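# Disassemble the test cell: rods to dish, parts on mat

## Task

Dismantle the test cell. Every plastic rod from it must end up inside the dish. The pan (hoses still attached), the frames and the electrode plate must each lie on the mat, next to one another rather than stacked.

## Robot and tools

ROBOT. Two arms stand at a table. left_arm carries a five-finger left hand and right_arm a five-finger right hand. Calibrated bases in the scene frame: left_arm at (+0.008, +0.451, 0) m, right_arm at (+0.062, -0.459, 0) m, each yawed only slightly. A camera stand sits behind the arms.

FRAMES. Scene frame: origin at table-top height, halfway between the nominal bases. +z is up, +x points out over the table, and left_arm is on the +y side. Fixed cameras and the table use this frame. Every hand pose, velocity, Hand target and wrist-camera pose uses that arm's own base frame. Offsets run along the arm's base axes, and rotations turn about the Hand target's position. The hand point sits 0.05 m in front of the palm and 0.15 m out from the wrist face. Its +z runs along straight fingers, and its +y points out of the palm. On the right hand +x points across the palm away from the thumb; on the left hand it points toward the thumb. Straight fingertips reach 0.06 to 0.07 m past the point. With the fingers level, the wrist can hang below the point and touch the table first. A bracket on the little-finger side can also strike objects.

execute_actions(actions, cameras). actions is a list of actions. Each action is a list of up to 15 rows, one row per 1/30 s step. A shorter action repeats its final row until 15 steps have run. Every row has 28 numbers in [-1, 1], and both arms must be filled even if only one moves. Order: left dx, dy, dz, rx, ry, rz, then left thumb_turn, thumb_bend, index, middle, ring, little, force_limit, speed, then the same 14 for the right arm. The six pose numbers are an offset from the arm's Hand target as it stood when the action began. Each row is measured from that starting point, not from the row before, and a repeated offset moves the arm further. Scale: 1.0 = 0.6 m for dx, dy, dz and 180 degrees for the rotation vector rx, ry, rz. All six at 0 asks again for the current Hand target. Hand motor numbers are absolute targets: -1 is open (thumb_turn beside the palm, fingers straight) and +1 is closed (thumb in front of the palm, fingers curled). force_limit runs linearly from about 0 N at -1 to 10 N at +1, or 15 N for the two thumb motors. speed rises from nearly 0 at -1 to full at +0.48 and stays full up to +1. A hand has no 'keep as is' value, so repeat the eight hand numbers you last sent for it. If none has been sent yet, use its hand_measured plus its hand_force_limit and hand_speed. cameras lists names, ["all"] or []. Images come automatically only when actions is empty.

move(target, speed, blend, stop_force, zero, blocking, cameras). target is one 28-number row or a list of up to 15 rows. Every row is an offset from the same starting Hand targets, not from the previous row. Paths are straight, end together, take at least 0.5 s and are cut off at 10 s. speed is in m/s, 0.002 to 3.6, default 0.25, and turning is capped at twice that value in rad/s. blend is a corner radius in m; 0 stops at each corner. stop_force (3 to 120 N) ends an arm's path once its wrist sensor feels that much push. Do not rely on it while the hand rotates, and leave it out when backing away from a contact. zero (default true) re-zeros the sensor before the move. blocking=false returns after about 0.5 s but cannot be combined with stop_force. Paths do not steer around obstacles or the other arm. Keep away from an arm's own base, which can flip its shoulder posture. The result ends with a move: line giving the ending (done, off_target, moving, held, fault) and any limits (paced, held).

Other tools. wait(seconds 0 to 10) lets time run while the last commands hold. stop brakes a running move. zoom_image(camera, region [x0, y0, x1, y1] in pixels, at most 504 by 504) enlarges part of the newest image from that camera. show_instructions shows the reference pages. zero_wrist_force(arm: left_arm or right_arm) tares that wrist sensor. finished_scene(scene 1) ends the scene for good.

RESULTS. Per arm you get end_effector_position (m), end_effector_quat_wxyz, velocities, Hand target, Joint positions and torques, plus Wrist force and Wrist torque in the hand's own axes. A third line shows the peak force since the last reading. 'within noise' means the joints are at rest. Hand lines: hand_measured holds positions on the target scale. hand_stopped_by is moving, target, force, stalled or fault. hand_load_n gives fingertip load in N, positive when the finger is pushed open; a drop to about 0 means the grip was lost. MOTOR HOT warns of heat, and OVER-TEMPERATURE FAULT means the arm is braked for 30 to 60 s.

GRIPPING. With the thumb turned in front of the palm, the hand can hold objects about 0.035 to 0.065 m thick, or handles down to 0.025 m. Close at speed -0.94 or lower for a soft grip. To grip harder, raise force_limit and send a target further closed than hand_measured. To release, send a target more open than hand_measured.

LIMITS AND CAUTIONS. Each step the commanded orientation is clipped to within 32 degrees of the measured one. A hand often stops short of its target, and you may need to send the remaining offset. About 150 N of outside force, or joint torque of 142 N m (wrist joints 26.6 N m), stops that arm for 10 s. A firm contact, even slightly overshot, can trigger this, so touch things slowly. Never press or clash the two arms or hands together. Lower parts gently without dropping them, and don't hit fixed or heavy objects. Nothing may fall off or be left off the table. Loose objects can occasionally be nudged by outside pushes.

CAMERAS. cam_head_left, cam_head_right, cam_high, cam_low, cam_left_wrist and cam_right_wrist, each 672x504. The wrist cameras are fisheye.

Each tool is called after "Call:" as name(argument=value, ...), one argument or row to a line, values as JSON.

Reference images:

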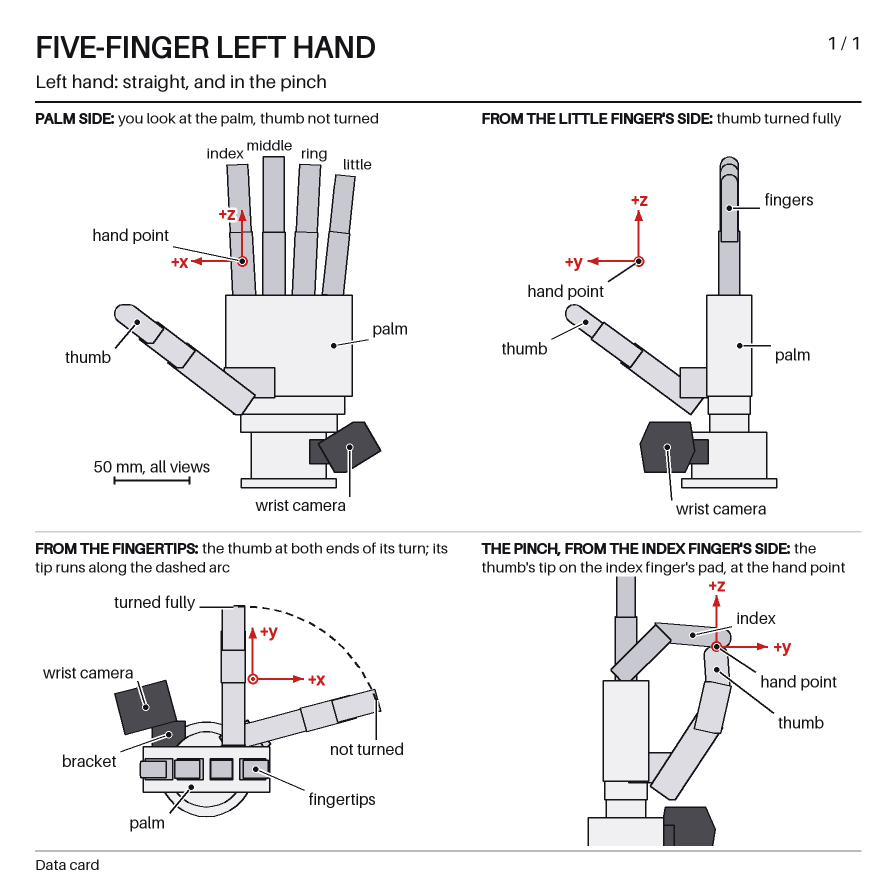

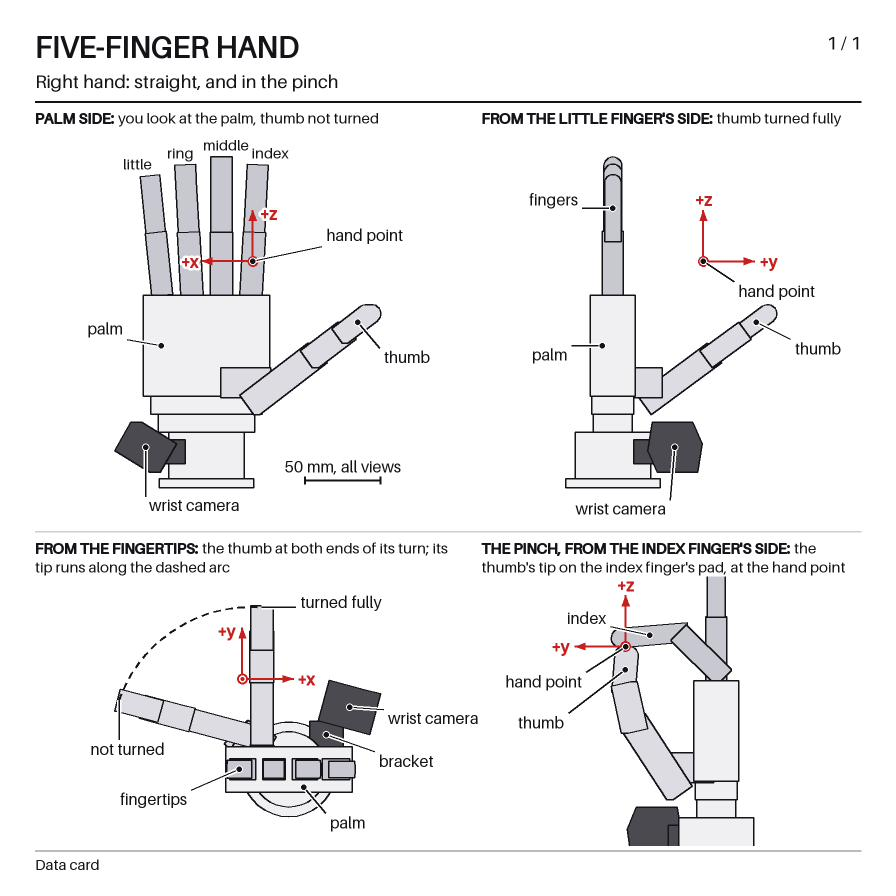

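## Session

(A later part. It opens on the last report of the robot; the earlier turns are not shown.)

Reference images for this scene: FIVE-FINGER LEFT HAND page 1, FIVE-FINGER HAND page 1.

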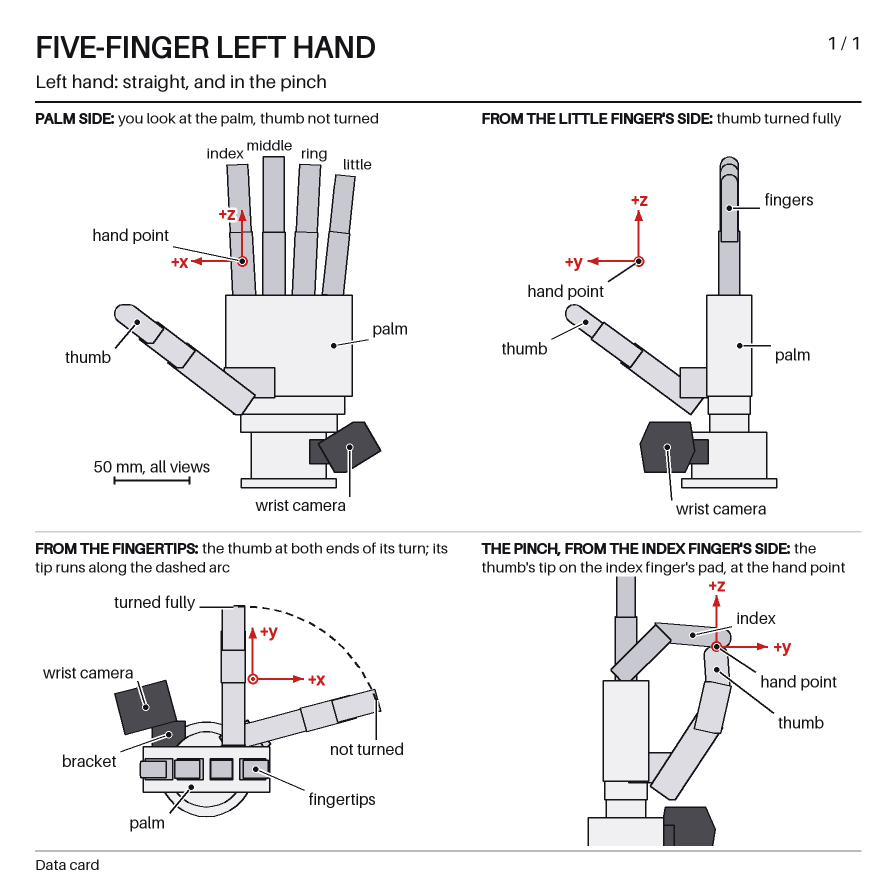

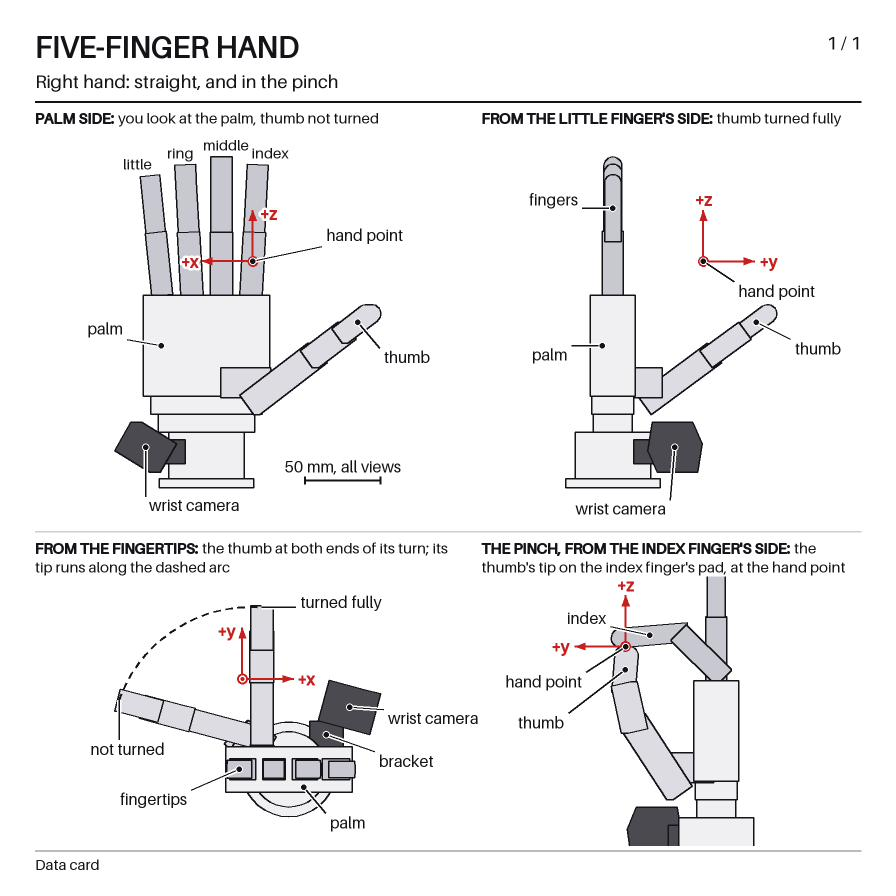

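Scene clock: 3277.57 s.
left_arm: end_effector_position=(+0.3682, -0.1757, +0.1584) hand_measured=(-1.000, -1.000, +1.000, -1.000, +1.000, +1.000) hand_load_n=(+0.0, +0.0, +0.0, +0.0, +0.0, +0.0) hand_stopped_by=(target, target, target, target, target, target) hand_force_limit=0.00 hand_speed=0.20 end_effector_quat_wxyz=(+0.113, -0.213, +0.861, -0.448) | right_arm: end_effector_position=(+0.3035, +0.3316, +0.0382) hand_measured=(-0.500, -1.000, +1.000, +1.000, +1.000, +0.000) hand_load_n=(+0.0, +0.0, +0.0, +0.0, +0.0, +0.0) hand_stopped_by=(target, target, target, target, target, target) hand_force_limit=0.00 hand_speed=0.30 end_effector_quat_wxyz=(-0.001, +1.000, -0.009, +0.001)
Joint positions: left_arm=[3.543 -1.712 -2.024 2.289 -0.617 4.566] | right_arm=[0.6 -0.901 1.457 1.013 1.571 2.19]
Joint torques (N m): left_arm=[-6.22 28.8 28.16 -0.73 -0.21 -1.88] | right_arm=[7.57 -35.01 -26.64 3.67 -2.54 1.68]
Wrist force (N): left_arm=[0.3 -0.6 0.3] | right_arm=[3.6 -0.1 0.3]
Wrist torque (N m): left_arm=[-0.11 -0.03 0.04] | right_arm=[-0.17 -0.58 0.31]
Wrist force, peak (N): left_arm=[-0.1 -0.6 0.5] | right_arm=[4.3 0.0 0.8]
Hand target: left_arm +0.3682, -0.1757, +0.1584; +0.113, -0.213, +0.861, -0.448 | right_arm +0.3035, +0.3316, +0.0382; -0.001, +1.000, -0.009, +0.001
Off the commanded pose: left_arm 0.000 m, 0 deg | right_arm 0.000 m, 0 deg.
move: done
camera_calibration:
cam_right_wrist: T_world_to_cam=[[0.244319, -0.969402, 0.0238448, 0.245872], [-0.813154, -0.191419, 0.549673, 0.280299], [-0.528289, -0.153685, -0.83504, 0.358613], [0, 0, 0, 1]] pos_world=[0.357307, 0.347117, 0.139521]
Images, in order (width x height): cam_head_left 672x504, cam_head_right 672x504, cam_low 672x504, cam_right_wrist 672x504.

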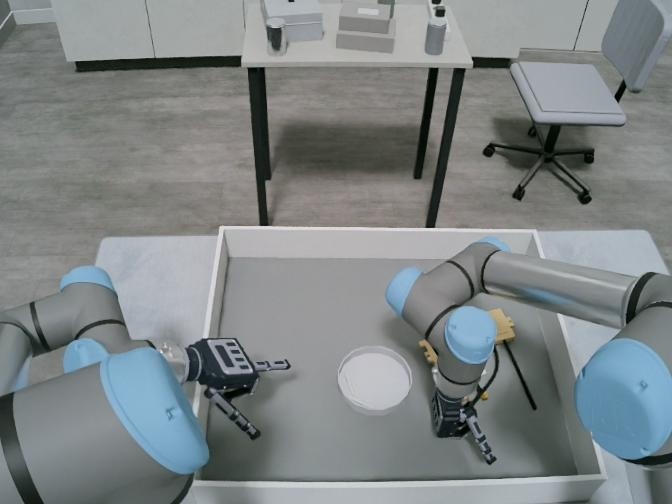

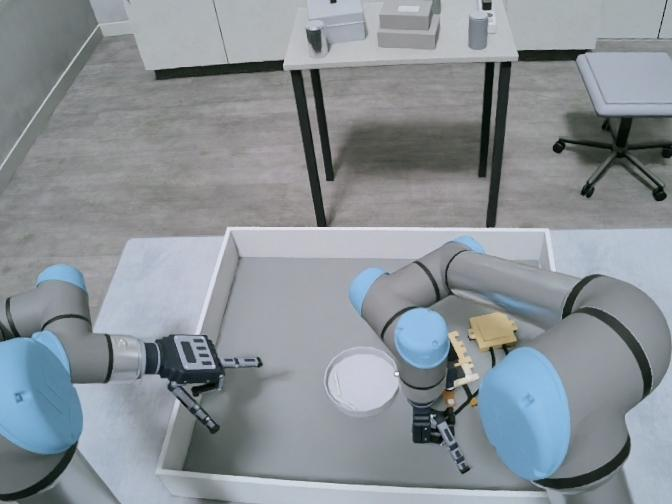

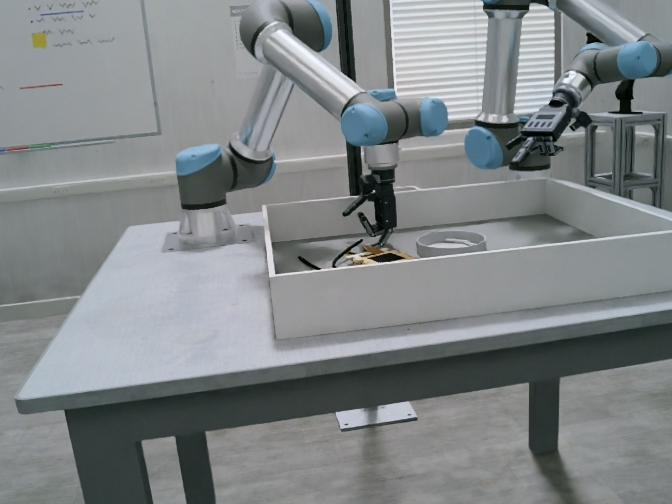

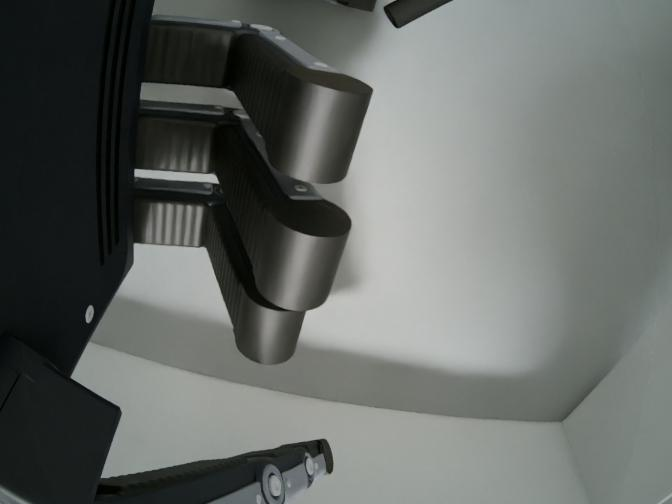

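Call:
move(
  target=[0,0,0,0,0,0,-1,-1,1,-1,1,1,0,0.2,0,-0.043,0,0,0,0,-0.5,-1,1,1,1,0,0,0.3],
  speed=0.03,
  stop_force=3,
  cameras=["cam_low","cam_right_wrist","cam_head_right"],
)

Call:
zoom_image(
  camera="cam_low",
  region=[320, 220, 420, 270],
)

Call:
zoom_image(
  camera="cam_head_right",
  region=[400, 350, 480, 430],
)

Scene clock: 3287.43 s.
left_arm: end_effector_position=(+0.3682, -0.1757, +0.1584) hand_measured=(-1.000, -1.000, +1.000, -1.000, +1.000, +1.000) hand_load_n=(+0.0, +0.0, +0.0, +0.0, +0.0, +0.0) hand_stopped_by=(target, target, target, target, target, target) hand_force_limit=0.00 hand_speed=0.20 end_effector_quat_wxyz=(+0.113, -0.213, +0.861, -0.448) | right_arm: end_effector_position=(+0.3035, +0.3058, +0.0382) hand_measured=(-0.500, -1.000, +1.000, +1.000, +1.000, +0.000) hand_load_n=(+0.0, +0.0, +0.0, +0.0, +0.0, +0.0) hand_stopped_by=(target, target, target, target, target, target) hand_force_limit=0.00 hand_speed=0.30 end_effector_quat_wxyz=(-0.001, +1.000, -0.009, +0.001)
Joint positions: left_arm=[3.543 -1.712 -2.024 2.289 -0.617 4.566] | right_arm=[0.556 -0.941 1.528 0.982 1.571 2.145]
Joint torques (N m): left_arm=[-5.67 28.32 28.58 -0.73 -0.22 -1.83] | right_arm=[7.37 -32.89 -26.6 3.65 -2.03 1.62]
Wrist force (N): left_arm=[0.2 -0.8 0.3] | right_arm=[3.9 -0.4 0.6]
Wrist torque (N m): left_arm=[-0.13 -0.02 0.05] | right_arm=[-0.19 -0.61 0.35]
Wrist force, peak (N): left_arm=[0.3 -0.7 0.5] | right_arm=[4.2 -0.8 0.4]
Hand target: left_arm +0.3682, -0.1757, +0.1584; +0.113, -0.213, +0.861, -0.448 | right_arm +0.3035, +0.3058, +0.0382; -0.001, +1.000, -0.009, +0.001
Off the commanded pose: left_arm 0.000 m, 0 deg | right_arm 0.000 m, 0 deg.
move: done
camera_calibration:
cam_right_wrist: T_world_to_cam=[[0.244319, -0.969402, 0.0238448, 0.220862], [-0.813154, -0.191419, 0.549673, 0.275361], [-0.528289, -0.153685, -0.83504, 0.354648], [0, 0, 0, 1]] pos_world=[0.357307, 0.321317, 0.139521]
Images, in order (width x height): cam_head_right 672x504, cam_low 672x504, cam_right_wrist 672x504.

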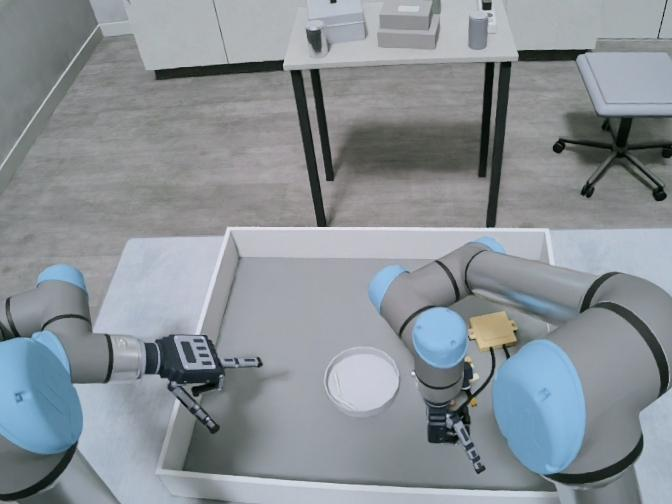

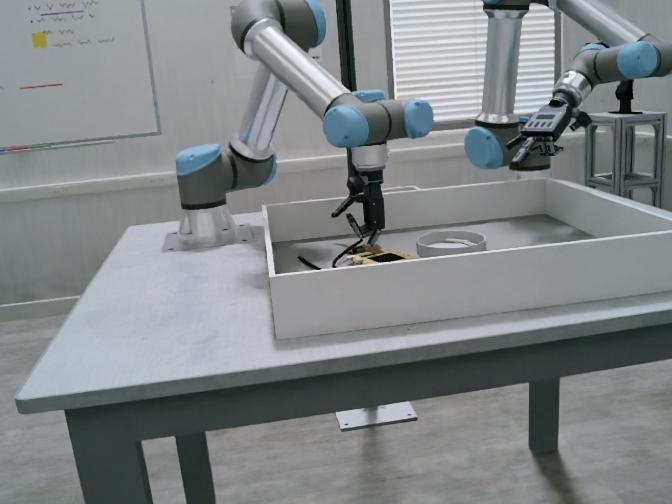

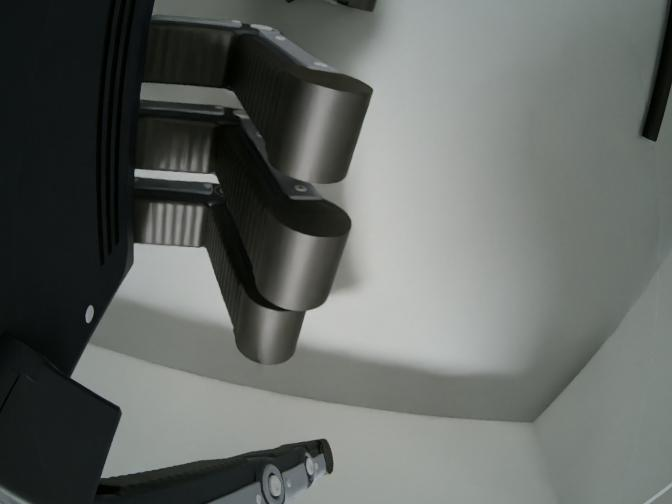

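Scaled by 5.040 from the camera's 672x504 image, which has a finer 960x720 frame.

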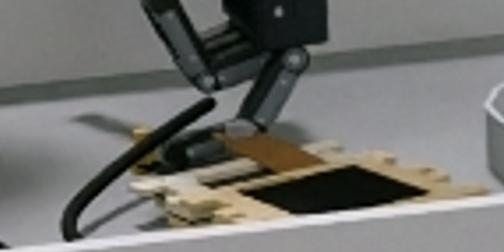

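Scaled by 6.300 from the camera's 672x504 image, which has a finer 960x720 frame.

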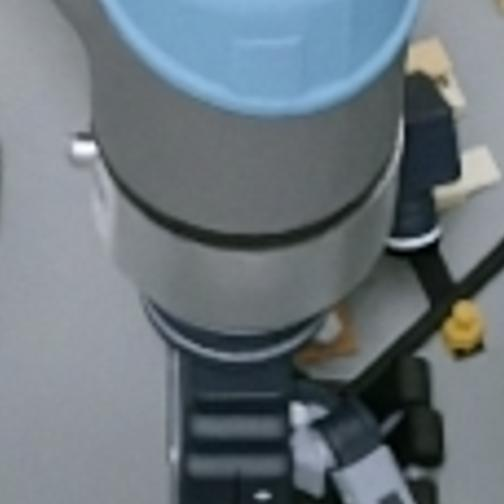

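Call:
move(
  target=[0,0,0,0,0,0,-1,-1,1,-1,1,1,0,0.2,0,0,0.075,0,0,0,-0.5,-1,1,1,1,0,0,0.3],
  speed=0.05,
  cameras=["cam_low","cam_right_wrist","cam_head_right","cam_head_left"],
)

Call:
zoom_image(
  camera="cam_low",
  region=[320, 210, 420, 270],
)

Call:
zoom_image(
  camera="cam_head_right",
  region=[400, 350, 480, 430],
)

Scene clock: 3300.07 s.
left_arm: end_effector_position=(+0.3682, -0.1757, +0.1584) hand_measured=(-1.000, -1.000, +1.000, -1.000, +1.000, +1.000) hand_load_n=(+0.0, +0.0, +0.0, +0.0, +0.0, +0.0) hand_stopped_by=(target, target, target, target, target, target) hand_force_limit=0.00 hand_speed=0.20 end_effector_quat_wxyz=(+0.113, -0.213, +0.861, -0.448) | right_arm: end_effector_position=(+0.3037, +0.3059, +0.0833) hand_measured=(-0.500, -1.000, +1.000, +1.000, +1.000, +0.000) hand_load_n=(+0.0, -0.5, +0.0, +0.0, +0.0, +0.0) hand_stopped_by=(target, target, target, target, target, target) hand_force_limit=0.00 hand_speed=0.30 end_effector_quat_wxyz=(-0.001, +1.000, -0.009, +0.001)
Joint positions: left_arm=[3.543 -1.712 -2.024 2.289 -0.617 4.566] | right_arm=[0.556 -0.996 1.487 1.077 1.571 2.145]
Joint torques (N m): left_arm=[-5.61 28.84 28.43 -0.74 -0.2 -1.73] | right_arm=[6.87 -31.44 -2.26 1.3 0.95 1.34]
Wrist force (N): left_arm=[0.0 -0.5 0.4] | right_arm=[3.9 -0.1 0.6]
Wrist torque (N m): left_arm=[-0.11 0.02 0.03] | right_arm=[-0.18 -0.61 0.36]
Wrist force, peak (N): left_arm=[-0.2 -0.9 0.4] | right_arm=[4.2 -0.3 0.9]
Hand target: left_arm +0.3682, -0.1757, +0.1584; +0.113, -0.213, +0.861, -0.448 | right_arm +0.3035, +0.3058, +0.0832; -0.001, +1.000, -0.009, +0.001
Off the commanded pose: left_arm 0.000 m, 0 deg | right_arm 0.000 m, 0 deg.
move: done
camera_calibration:
cam_right_wrist: T_world_to_cam=[[0.244285, -0.969413, 0.0237183, 0.219823], [-0.813351, -0.191518, 0.549346, 0.250677], [-0.528001, -0.153488, -0.835259, 0.392266], [0, 0, 0, 1]] pos_world=[0.357306, 0.321317, 0.184721]
Images, in order (width x height): cam_head_left 672x504, cam_head_right 672x504, cam_low 672x504, cam_right_wrist 672x504.

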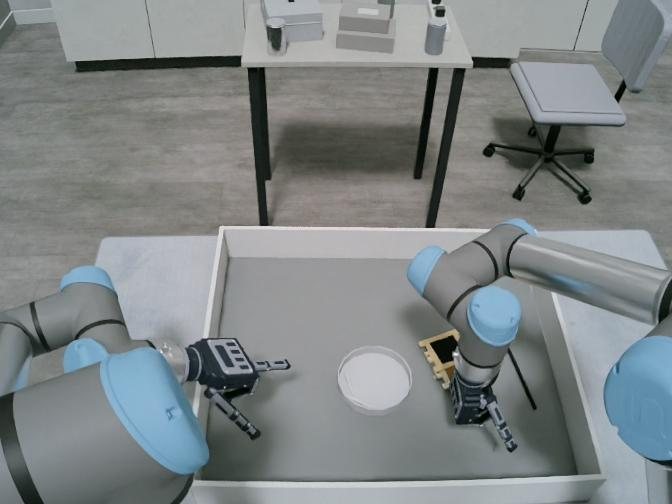

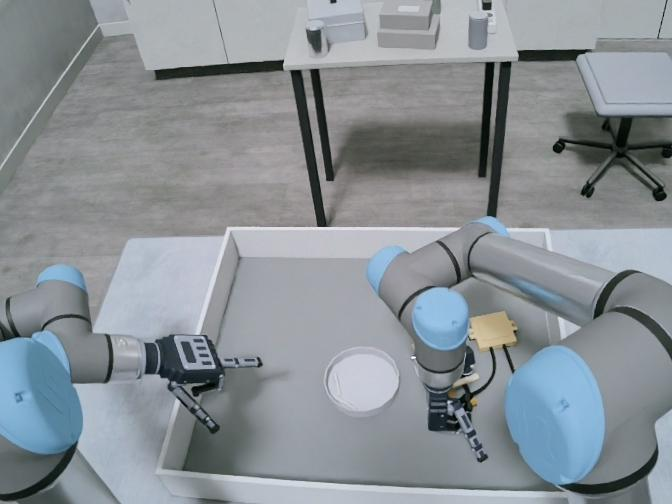

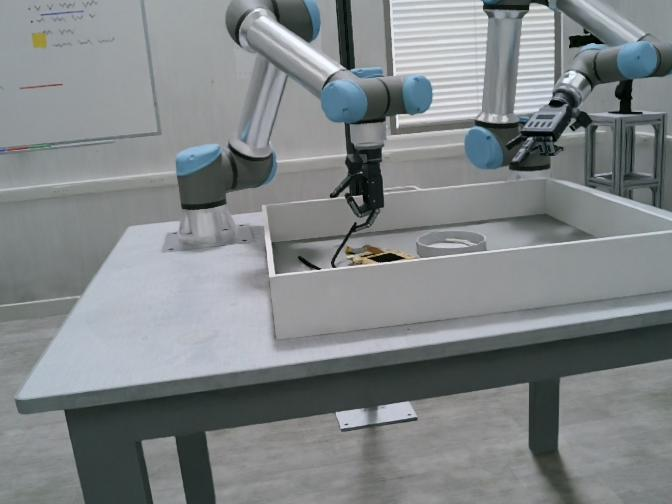

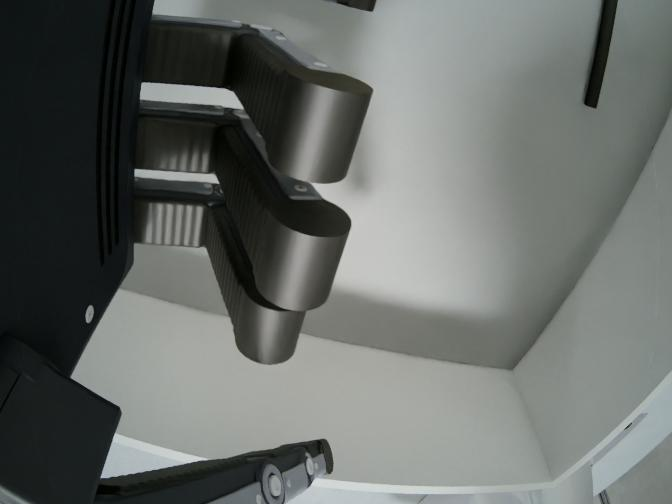

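Scaled by 5.040 from the camera's 672x504 image, which has a finer 960x720 frame.

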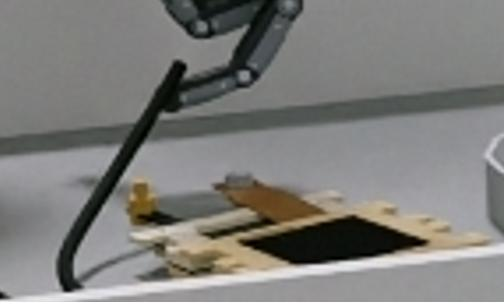

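Scaled by 6.300 from the camera's 672x504 image, which has a finer 960x720 frame.

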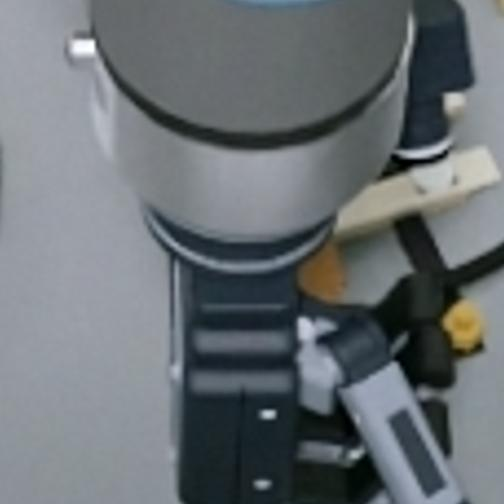

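Call:
move(
  target=[0,0,0,0,0,0,-1,-1,1,-1,1,1,0,0.2,0,-0.11,0,0,0,0,-0.5,-1,1,1,1,0,0,0.3],
  speed=0.05,
  stop_force=5,
  cameras=["cam_low","cam_right_wrist","cam_head_right","cam_head_left"],
)

Call:
zoom_image(
  camera="cam_low",
  region=[300, 210, 400, 270],
)

Call:
zoom_image(
  camera="cam_head_left",
  region=[420, 300, 550, 420],
)

Scene clock: 3313.83 s.
left_arm: end_effector_position=(+0.3682, -0.1757, +0.1584) hand_measured=(-1.000, -1.000, +1.000, -1.000, +1.000, +1.000) hand_load_n=(+0.0, +0.0, +0.0, +0.0, +0.0, +0.0) hand_stopped_by=(target, target, target, target, target, target) hand_force_limit=0.00 hand_speed=0.20 end_effector_quat_wxyz=(+0.113, -0.213, +0.861, -0.448) | right_arm: end_effector_position=(+0.3035, +0.2398, +0.0832) hand_measured=(-0.500, -1.000, +1.000, +1.000, +1.000, +0.000) hand_load_n=(+0.0, -0.5, +0.0, +0.0, +0.0, +0.0) hand_stopped_by=(target, target, target, target, target, target) hand_force_limit=0.00 hand_speed=0.30 end_effector_quat_wxyz=(-0.001, +1.000, -0.009, +0.001)
Joint positions: left_arm=[3.543 -1.712 -2.024 2.289 -0.617 4.566] | right_arm=[0.427 -1.094 1.648 1.015 1.571 2.017]
Joint torques (N m): left_arm=[-5.47 28.39 28.22 -0.82 -0.25 -1.65] | right_arm=[6.56 -27.52 -26.78 3.65 -1.67 0.06]
Wrist force (N): left_arm=[0.3 -0.3 0.2] | right_arm=[3.9 -0.4 0.7]
Wrist torque (N m): left_arm=[-0.05 -0.03 0.04] | right_arm=[-0.23 -0.65 0.31]
Wrist force, peak (N): left_arm=[0.2 -0.5 0.8] | right_arm=[4.4 0.4 0.4]
Hand target: left_arm +0.3682, -0.1757, +0.1584; +0.113, -0.213, +0.861, -0.448 | right_arm +0.3035, +0.2398, +0.0832; -0.001, +1.000, -0.009, +0.001
Off the commanded pose: left_arm 0.000 m, 0 deg | right_arm 0.000 m, 0 deg.
move: done
camera_calibration:
cam_right_wrist: T_world_to_cam=[[0.244307, -0.969405, 0.0238243, 0.155817], [-0.81311, -0.191407, 0.549741, 0.237961], [-0.528362, -0.153677, -0.834995, 0.382098], [0, 0, 0, 1]] pos_world=[0.357307, 0.255317, 0.184521]
Images, in order (width x height): cam_head_left 672x504, cam_head_right 672x504, cam_low 672x504, cam_right_wrist 672x504.

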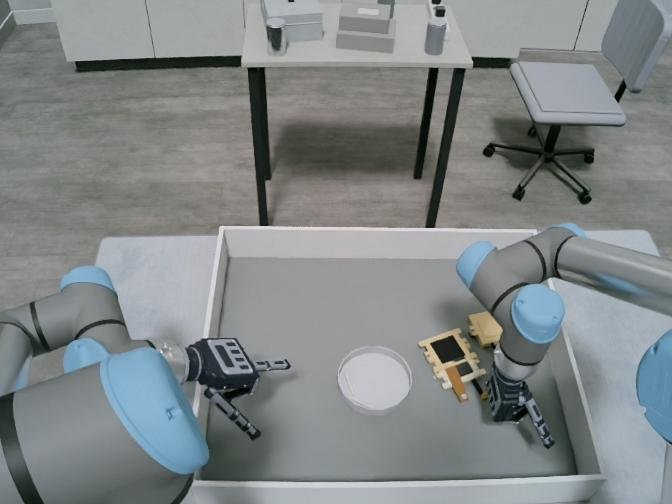

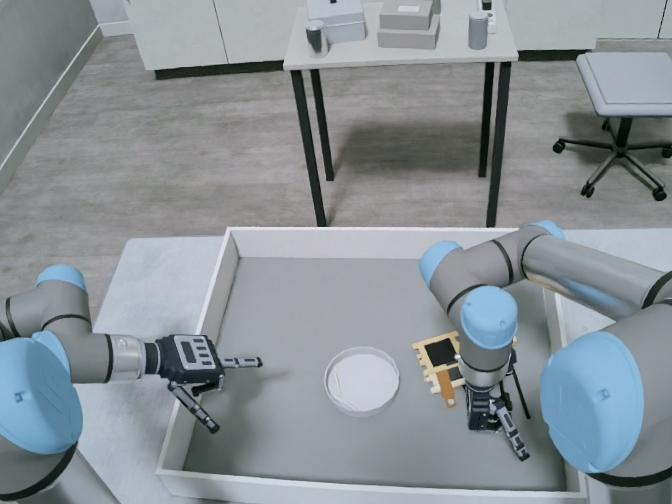

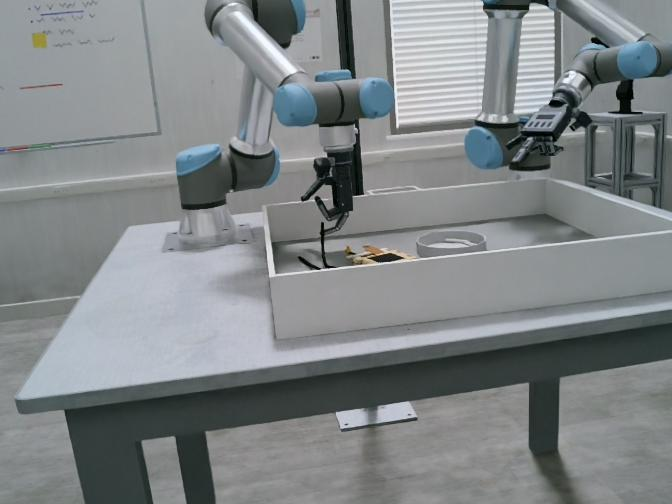

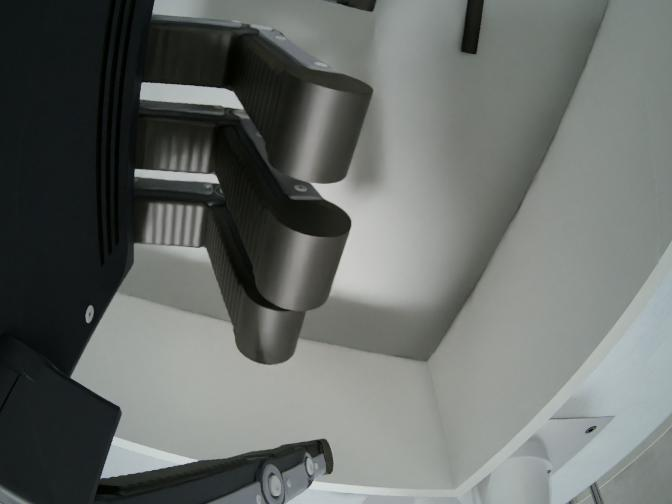

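Scaled by 5.040 from the camera's 672x504 image, which has a finer 960x720 frame.

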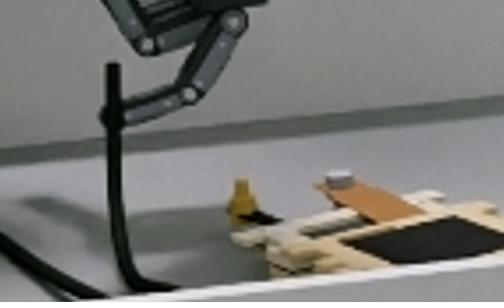

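Scaled by 3.877 from the camera's 672x504 image, which has a finer 960x720 frame.

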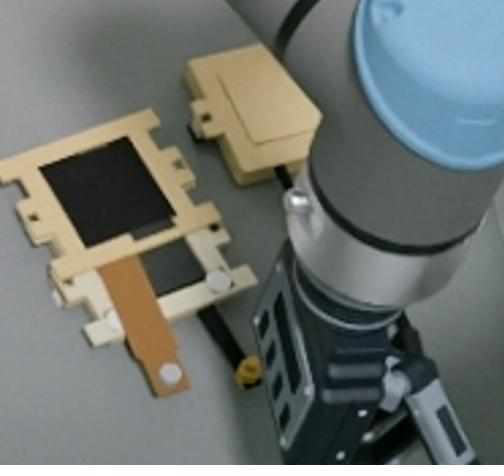

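Call:
move(
  target=[0,0,0,0,0,0,-1,-1,1,-1,1,1,0,0.2,0,-0.02,-0.065,0,0,0,-0.5,-1,1,1,1,0,0,0.3],
  speed=0.04,
  cameras=["cam_low","cam_right_wrist","cam_head_left"],
)

Call:
zoom_image(
  camera="cam_low",
  region=[280, 210, 380, 270],
)

Call:
zoom_image(
  camera="cam_head_left",
  region=[420, 300, 550, 420],
)

Scene clock: 3332.73 s.
left_arm: end_effector_position=(+0.3682, -0.1757, +0.1584) hand_measured=(-1.000, -1.000, +1.000, -1.000, +1.000, +1.000) hand_load_n=(-0.5, +0.0, +0.0, +0.0, +0.0, +0.5) hand_stopped_by=(target, target, target, target, target, target) hand_force_limit=0.00 hand_speed=0.20 end_effector_quat_wxyz=(+0.113, -0.213, +0.861, -0.448) | right_arm: end_effector_position=(+0.3034, +0.2277, +0.0440) hand_measured=(-0.500, -1.000, +1.000, +1.000, +1.000, +0.000) hand_load_n=(+0.0, +0.0, +0.0, +0.0, +0.0, +0.0) hand_stopped_by=(target, target, target, target, target, target) hand_force_limit=0.00 hand_speed=0.30 end_effector_quat_wxyz=(+0.000, +1.000, -0.009, +0.001)
Joint positions: left_arm=[3.543 -1.712 -2.024 2.289 -0.617 4.566] | right_arm=[0.401 -1.058 1.71 0.916 1.571 1.991]
Joint torques (N m): left_arm=[-5.45 28.39 28.35 -0.85 -0.18 -1.51] | right_arm=[5.86 -48.7 -22.8 3.59 -1.99 1.51]
Wrist force (N): left_arm=[0.1 -0.4 0.4] | right_arm=[3.8 0.2 0.1]
Wrist torque (N m): left_arm=[-0.08 0.00 0.03] | right_arm=[-0.10 -0.60 0.35]
Wrist force, peak (N): left_arm=[0.4 -0.6 0.5] | right_arm=[4.4 -0.1 0.5]
Hand target: left_arm +0.3682, -0.1757, +0.1584; +0.113, -0.213, +0.861, -0.448 | right_arm +0.3035, +0.2278, +0.0442; -0.001, +1.000, -0.009, +0.001
Off the commanded pose: left_arm 0.000 m, 0 deg | right_arm 0.000 m, 0 deg.
move: done
camera_calibration:
cam_right_wrist: T_world_to_cam=[[0.244393, -0.969378, 0.0240334, 0.144979], [-0.812874, -0.191297, 0.550129, 0.256946], [-0.528686, -0.153984, -0.834734, 0.347606], [0, 0, 0, 1]] pos_world=[0.357208, 0.243218, 0.14532]
Images, in order (width x height): cam_head_left 672x504, cam_low 672x504, cam_right_wrist 672x504.

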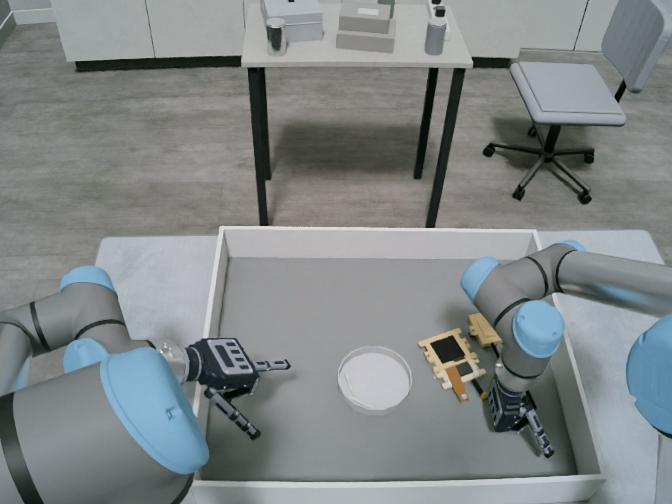

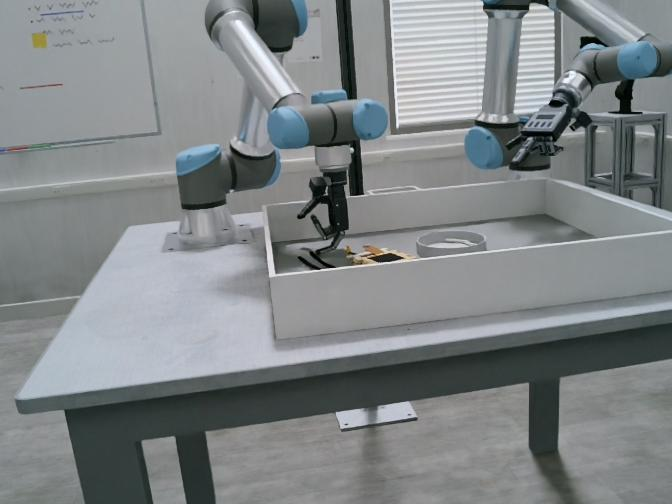

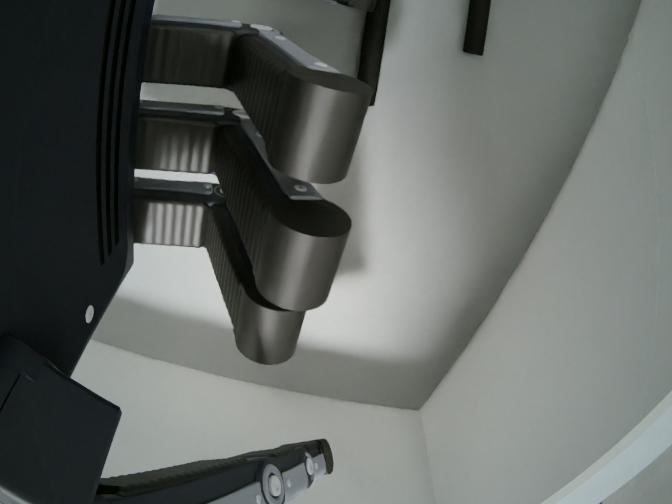

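Scaled by 5.040 from the camera's 672x504 image, which has a finer 960x720 frame.

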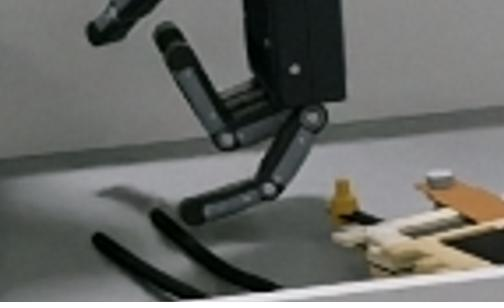

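Scaled by 3.877 from the camera's 672x504 image, which has a finer 960x720 frame.

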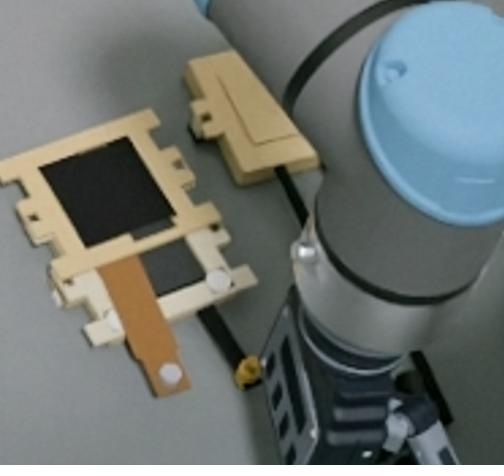

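Call:
move(
  target=[
    [0,0,0,0,0,0,-1,-1,1,-1,1,1,0,0.2,0,0.02,0.03,0,0,0,-0.5,-1,1,1,1,0,0,0.3],
    [0,0,0,0,0,0,-1,-1,1,-1,1,1,0,0.2,-0.05,0.02,0.25,0,0,0,-0.5,-1,1,1,1,0,0,0.3],
    [0.203,-0.44,-0.04,0,0,0,-1,-1,1,-1,1,1,0,0.2,-0.15,-0.05,0.3,0,0,0,-0.5,-1,1,1,1,0,0,0.3],
  ],
  speed=[0.05,0.2,0.25],
  blend=[0.005,0.02,0],
  cameras=["cam_low","cam_left_wrist","cam_head_left","cam_head_right","cam_high"],
)

Call:
zoom_image(
  camera="cam_left_wrist",
  region=[100, 0, 600, 504],
)

Call:
zoom_image(
  camera="cam_low",
  region=[290, 225, 430, 285],
)

Scene clock: 3365.37 s.
left_arm: end_effector_position=(+0.4899, -0.4396, +0.1343) hand_measured=(-1.000, -1.000, +1.000, -1.000, +1.000, +1.000) hand_load_n=(+0.0, +0.0, +0.0, +0.0, +0.0, +0.0) hand_stopped_by=(target, target, target, target, target, target) hand_force_limit=0.00 hand_speed=0.20 end_effector_quat_wxyz=(+0.113, -0.213, +0.861, -0.448) | right_arm: end_effector_position=(+0.2135, +0.1977, +0.2242) hand_measured=(-0.500, -1.000, +1.000, +1.000, +1.000, +0.000) hand_load_n=(+0.0, +0.0, +0.0, +0.0, +0.0, +0.0) hand_stopped_by=(target, target, target, target, target, target) hand_force_limit=0.00 hand_speed=0.30 end_effector_quat_wxyz=(-0.001, +1.000, -0.009, +0.001)
Joint positions: left_arm=[2.841 -2.065 -1.437 2.723 -0.956 3.664] | right_arm=[0.425 -1.447 1.731 1.286 1.571 2.014]
Joint torques (N m): left_arm=[-6 32.19 29.38 0.9 1.8 -1.04] | right_arm=[7.07 -16.23 -29.23 0.85 -2.01 1.64]
Wrist force (N): left_arm=[0.4 -0.5 0.1] | right_arm=[3.7 0.0 0.4]
Wrist torque (N m): left_arm=[-0.08 -0.05 -0.01] | right_arm=[-0.14 -0.59 0.38]
Wrist force, peak (N): left_arm=[0.1 -1.7 2.1] | right_arm=[4.4 -0.5 2.1]
Hand target: left_arm +0.4900, -0.4397, +0.1344; +0.113, -0.213, +0.861, -0.448 | right_arm +0.2135, +0.1978, +0.2242; -0.001, +1.000, -0.009, +0.001
Off the commanded pose: left_arm 0.000 m, 0 deg | right_arm 0.000 m, 0 deg.
move: done
camera_calibration:
cam_left_wrist: T_world_to_cam=[[-0.00506065, -0.606488, 0.795076, -0.377779], [-0.988617, 0.122591, 0.0872205, 0.527336], [-0.150367, -0.785585, -0.600205, -0.0707306], [0, 0, 0, 1]] pos_world=[0.508787, -0.34933, 0.211915]
Images, in order (width x height): cam_head_left 672x504, cam_head_right 672x504, cam_high 672x504, cam_low 672x504, cam_left_wrist 672x504.

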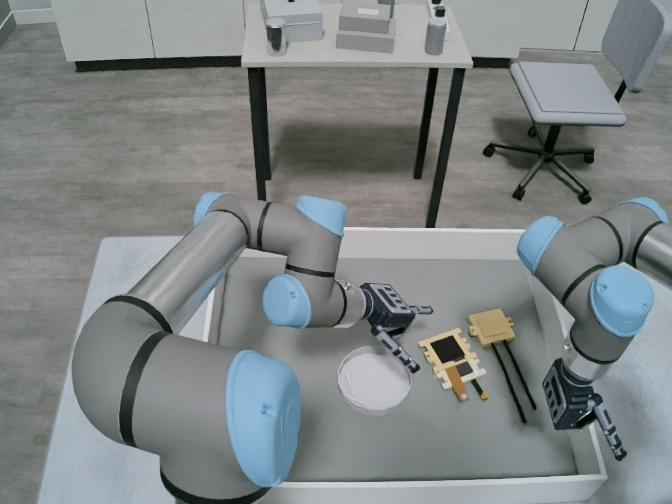

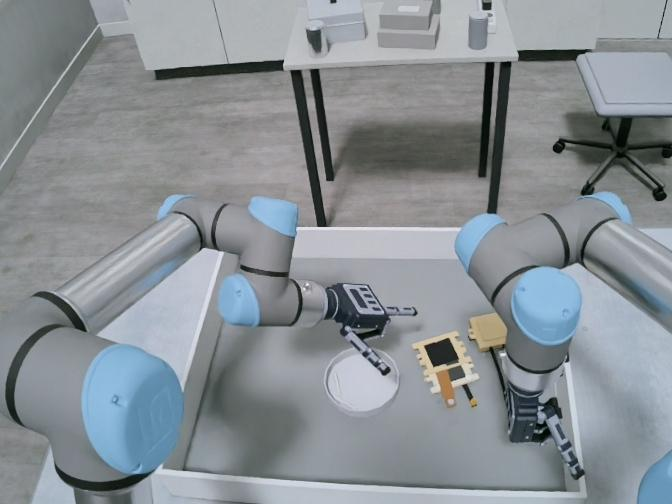

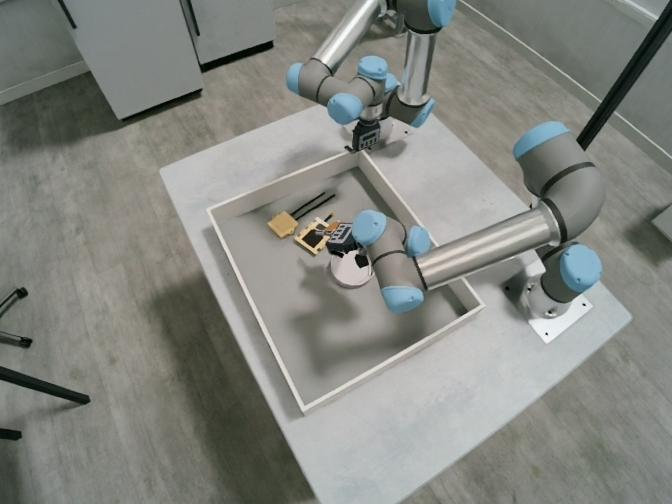

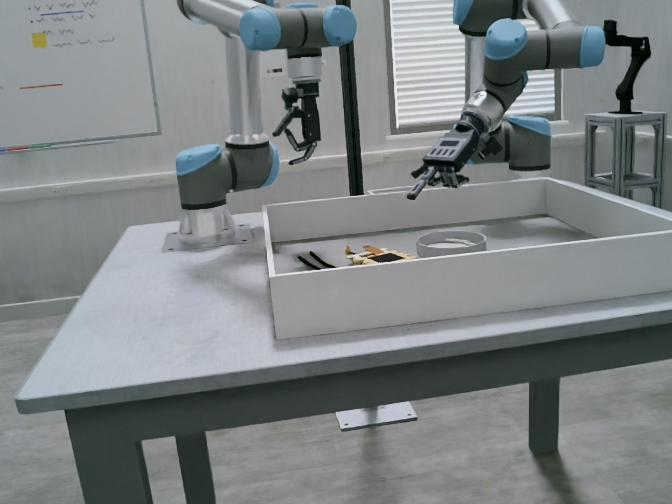

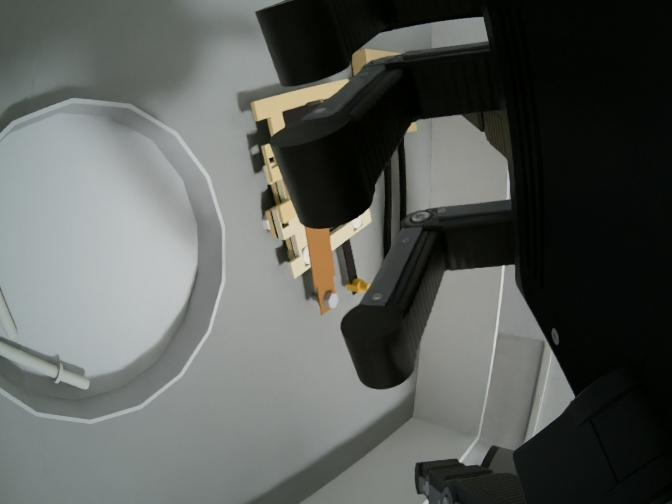

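Scaled by 1.000.

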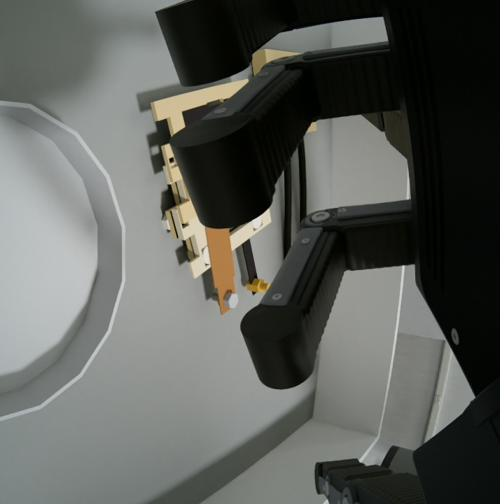

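Scaled by 3.600 from the camera's 672x504 image, which has a finer 960x720 frame.

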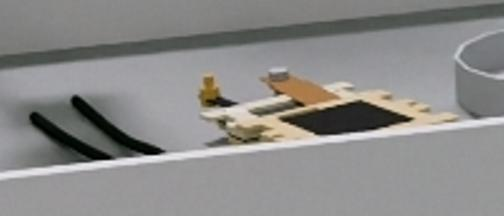

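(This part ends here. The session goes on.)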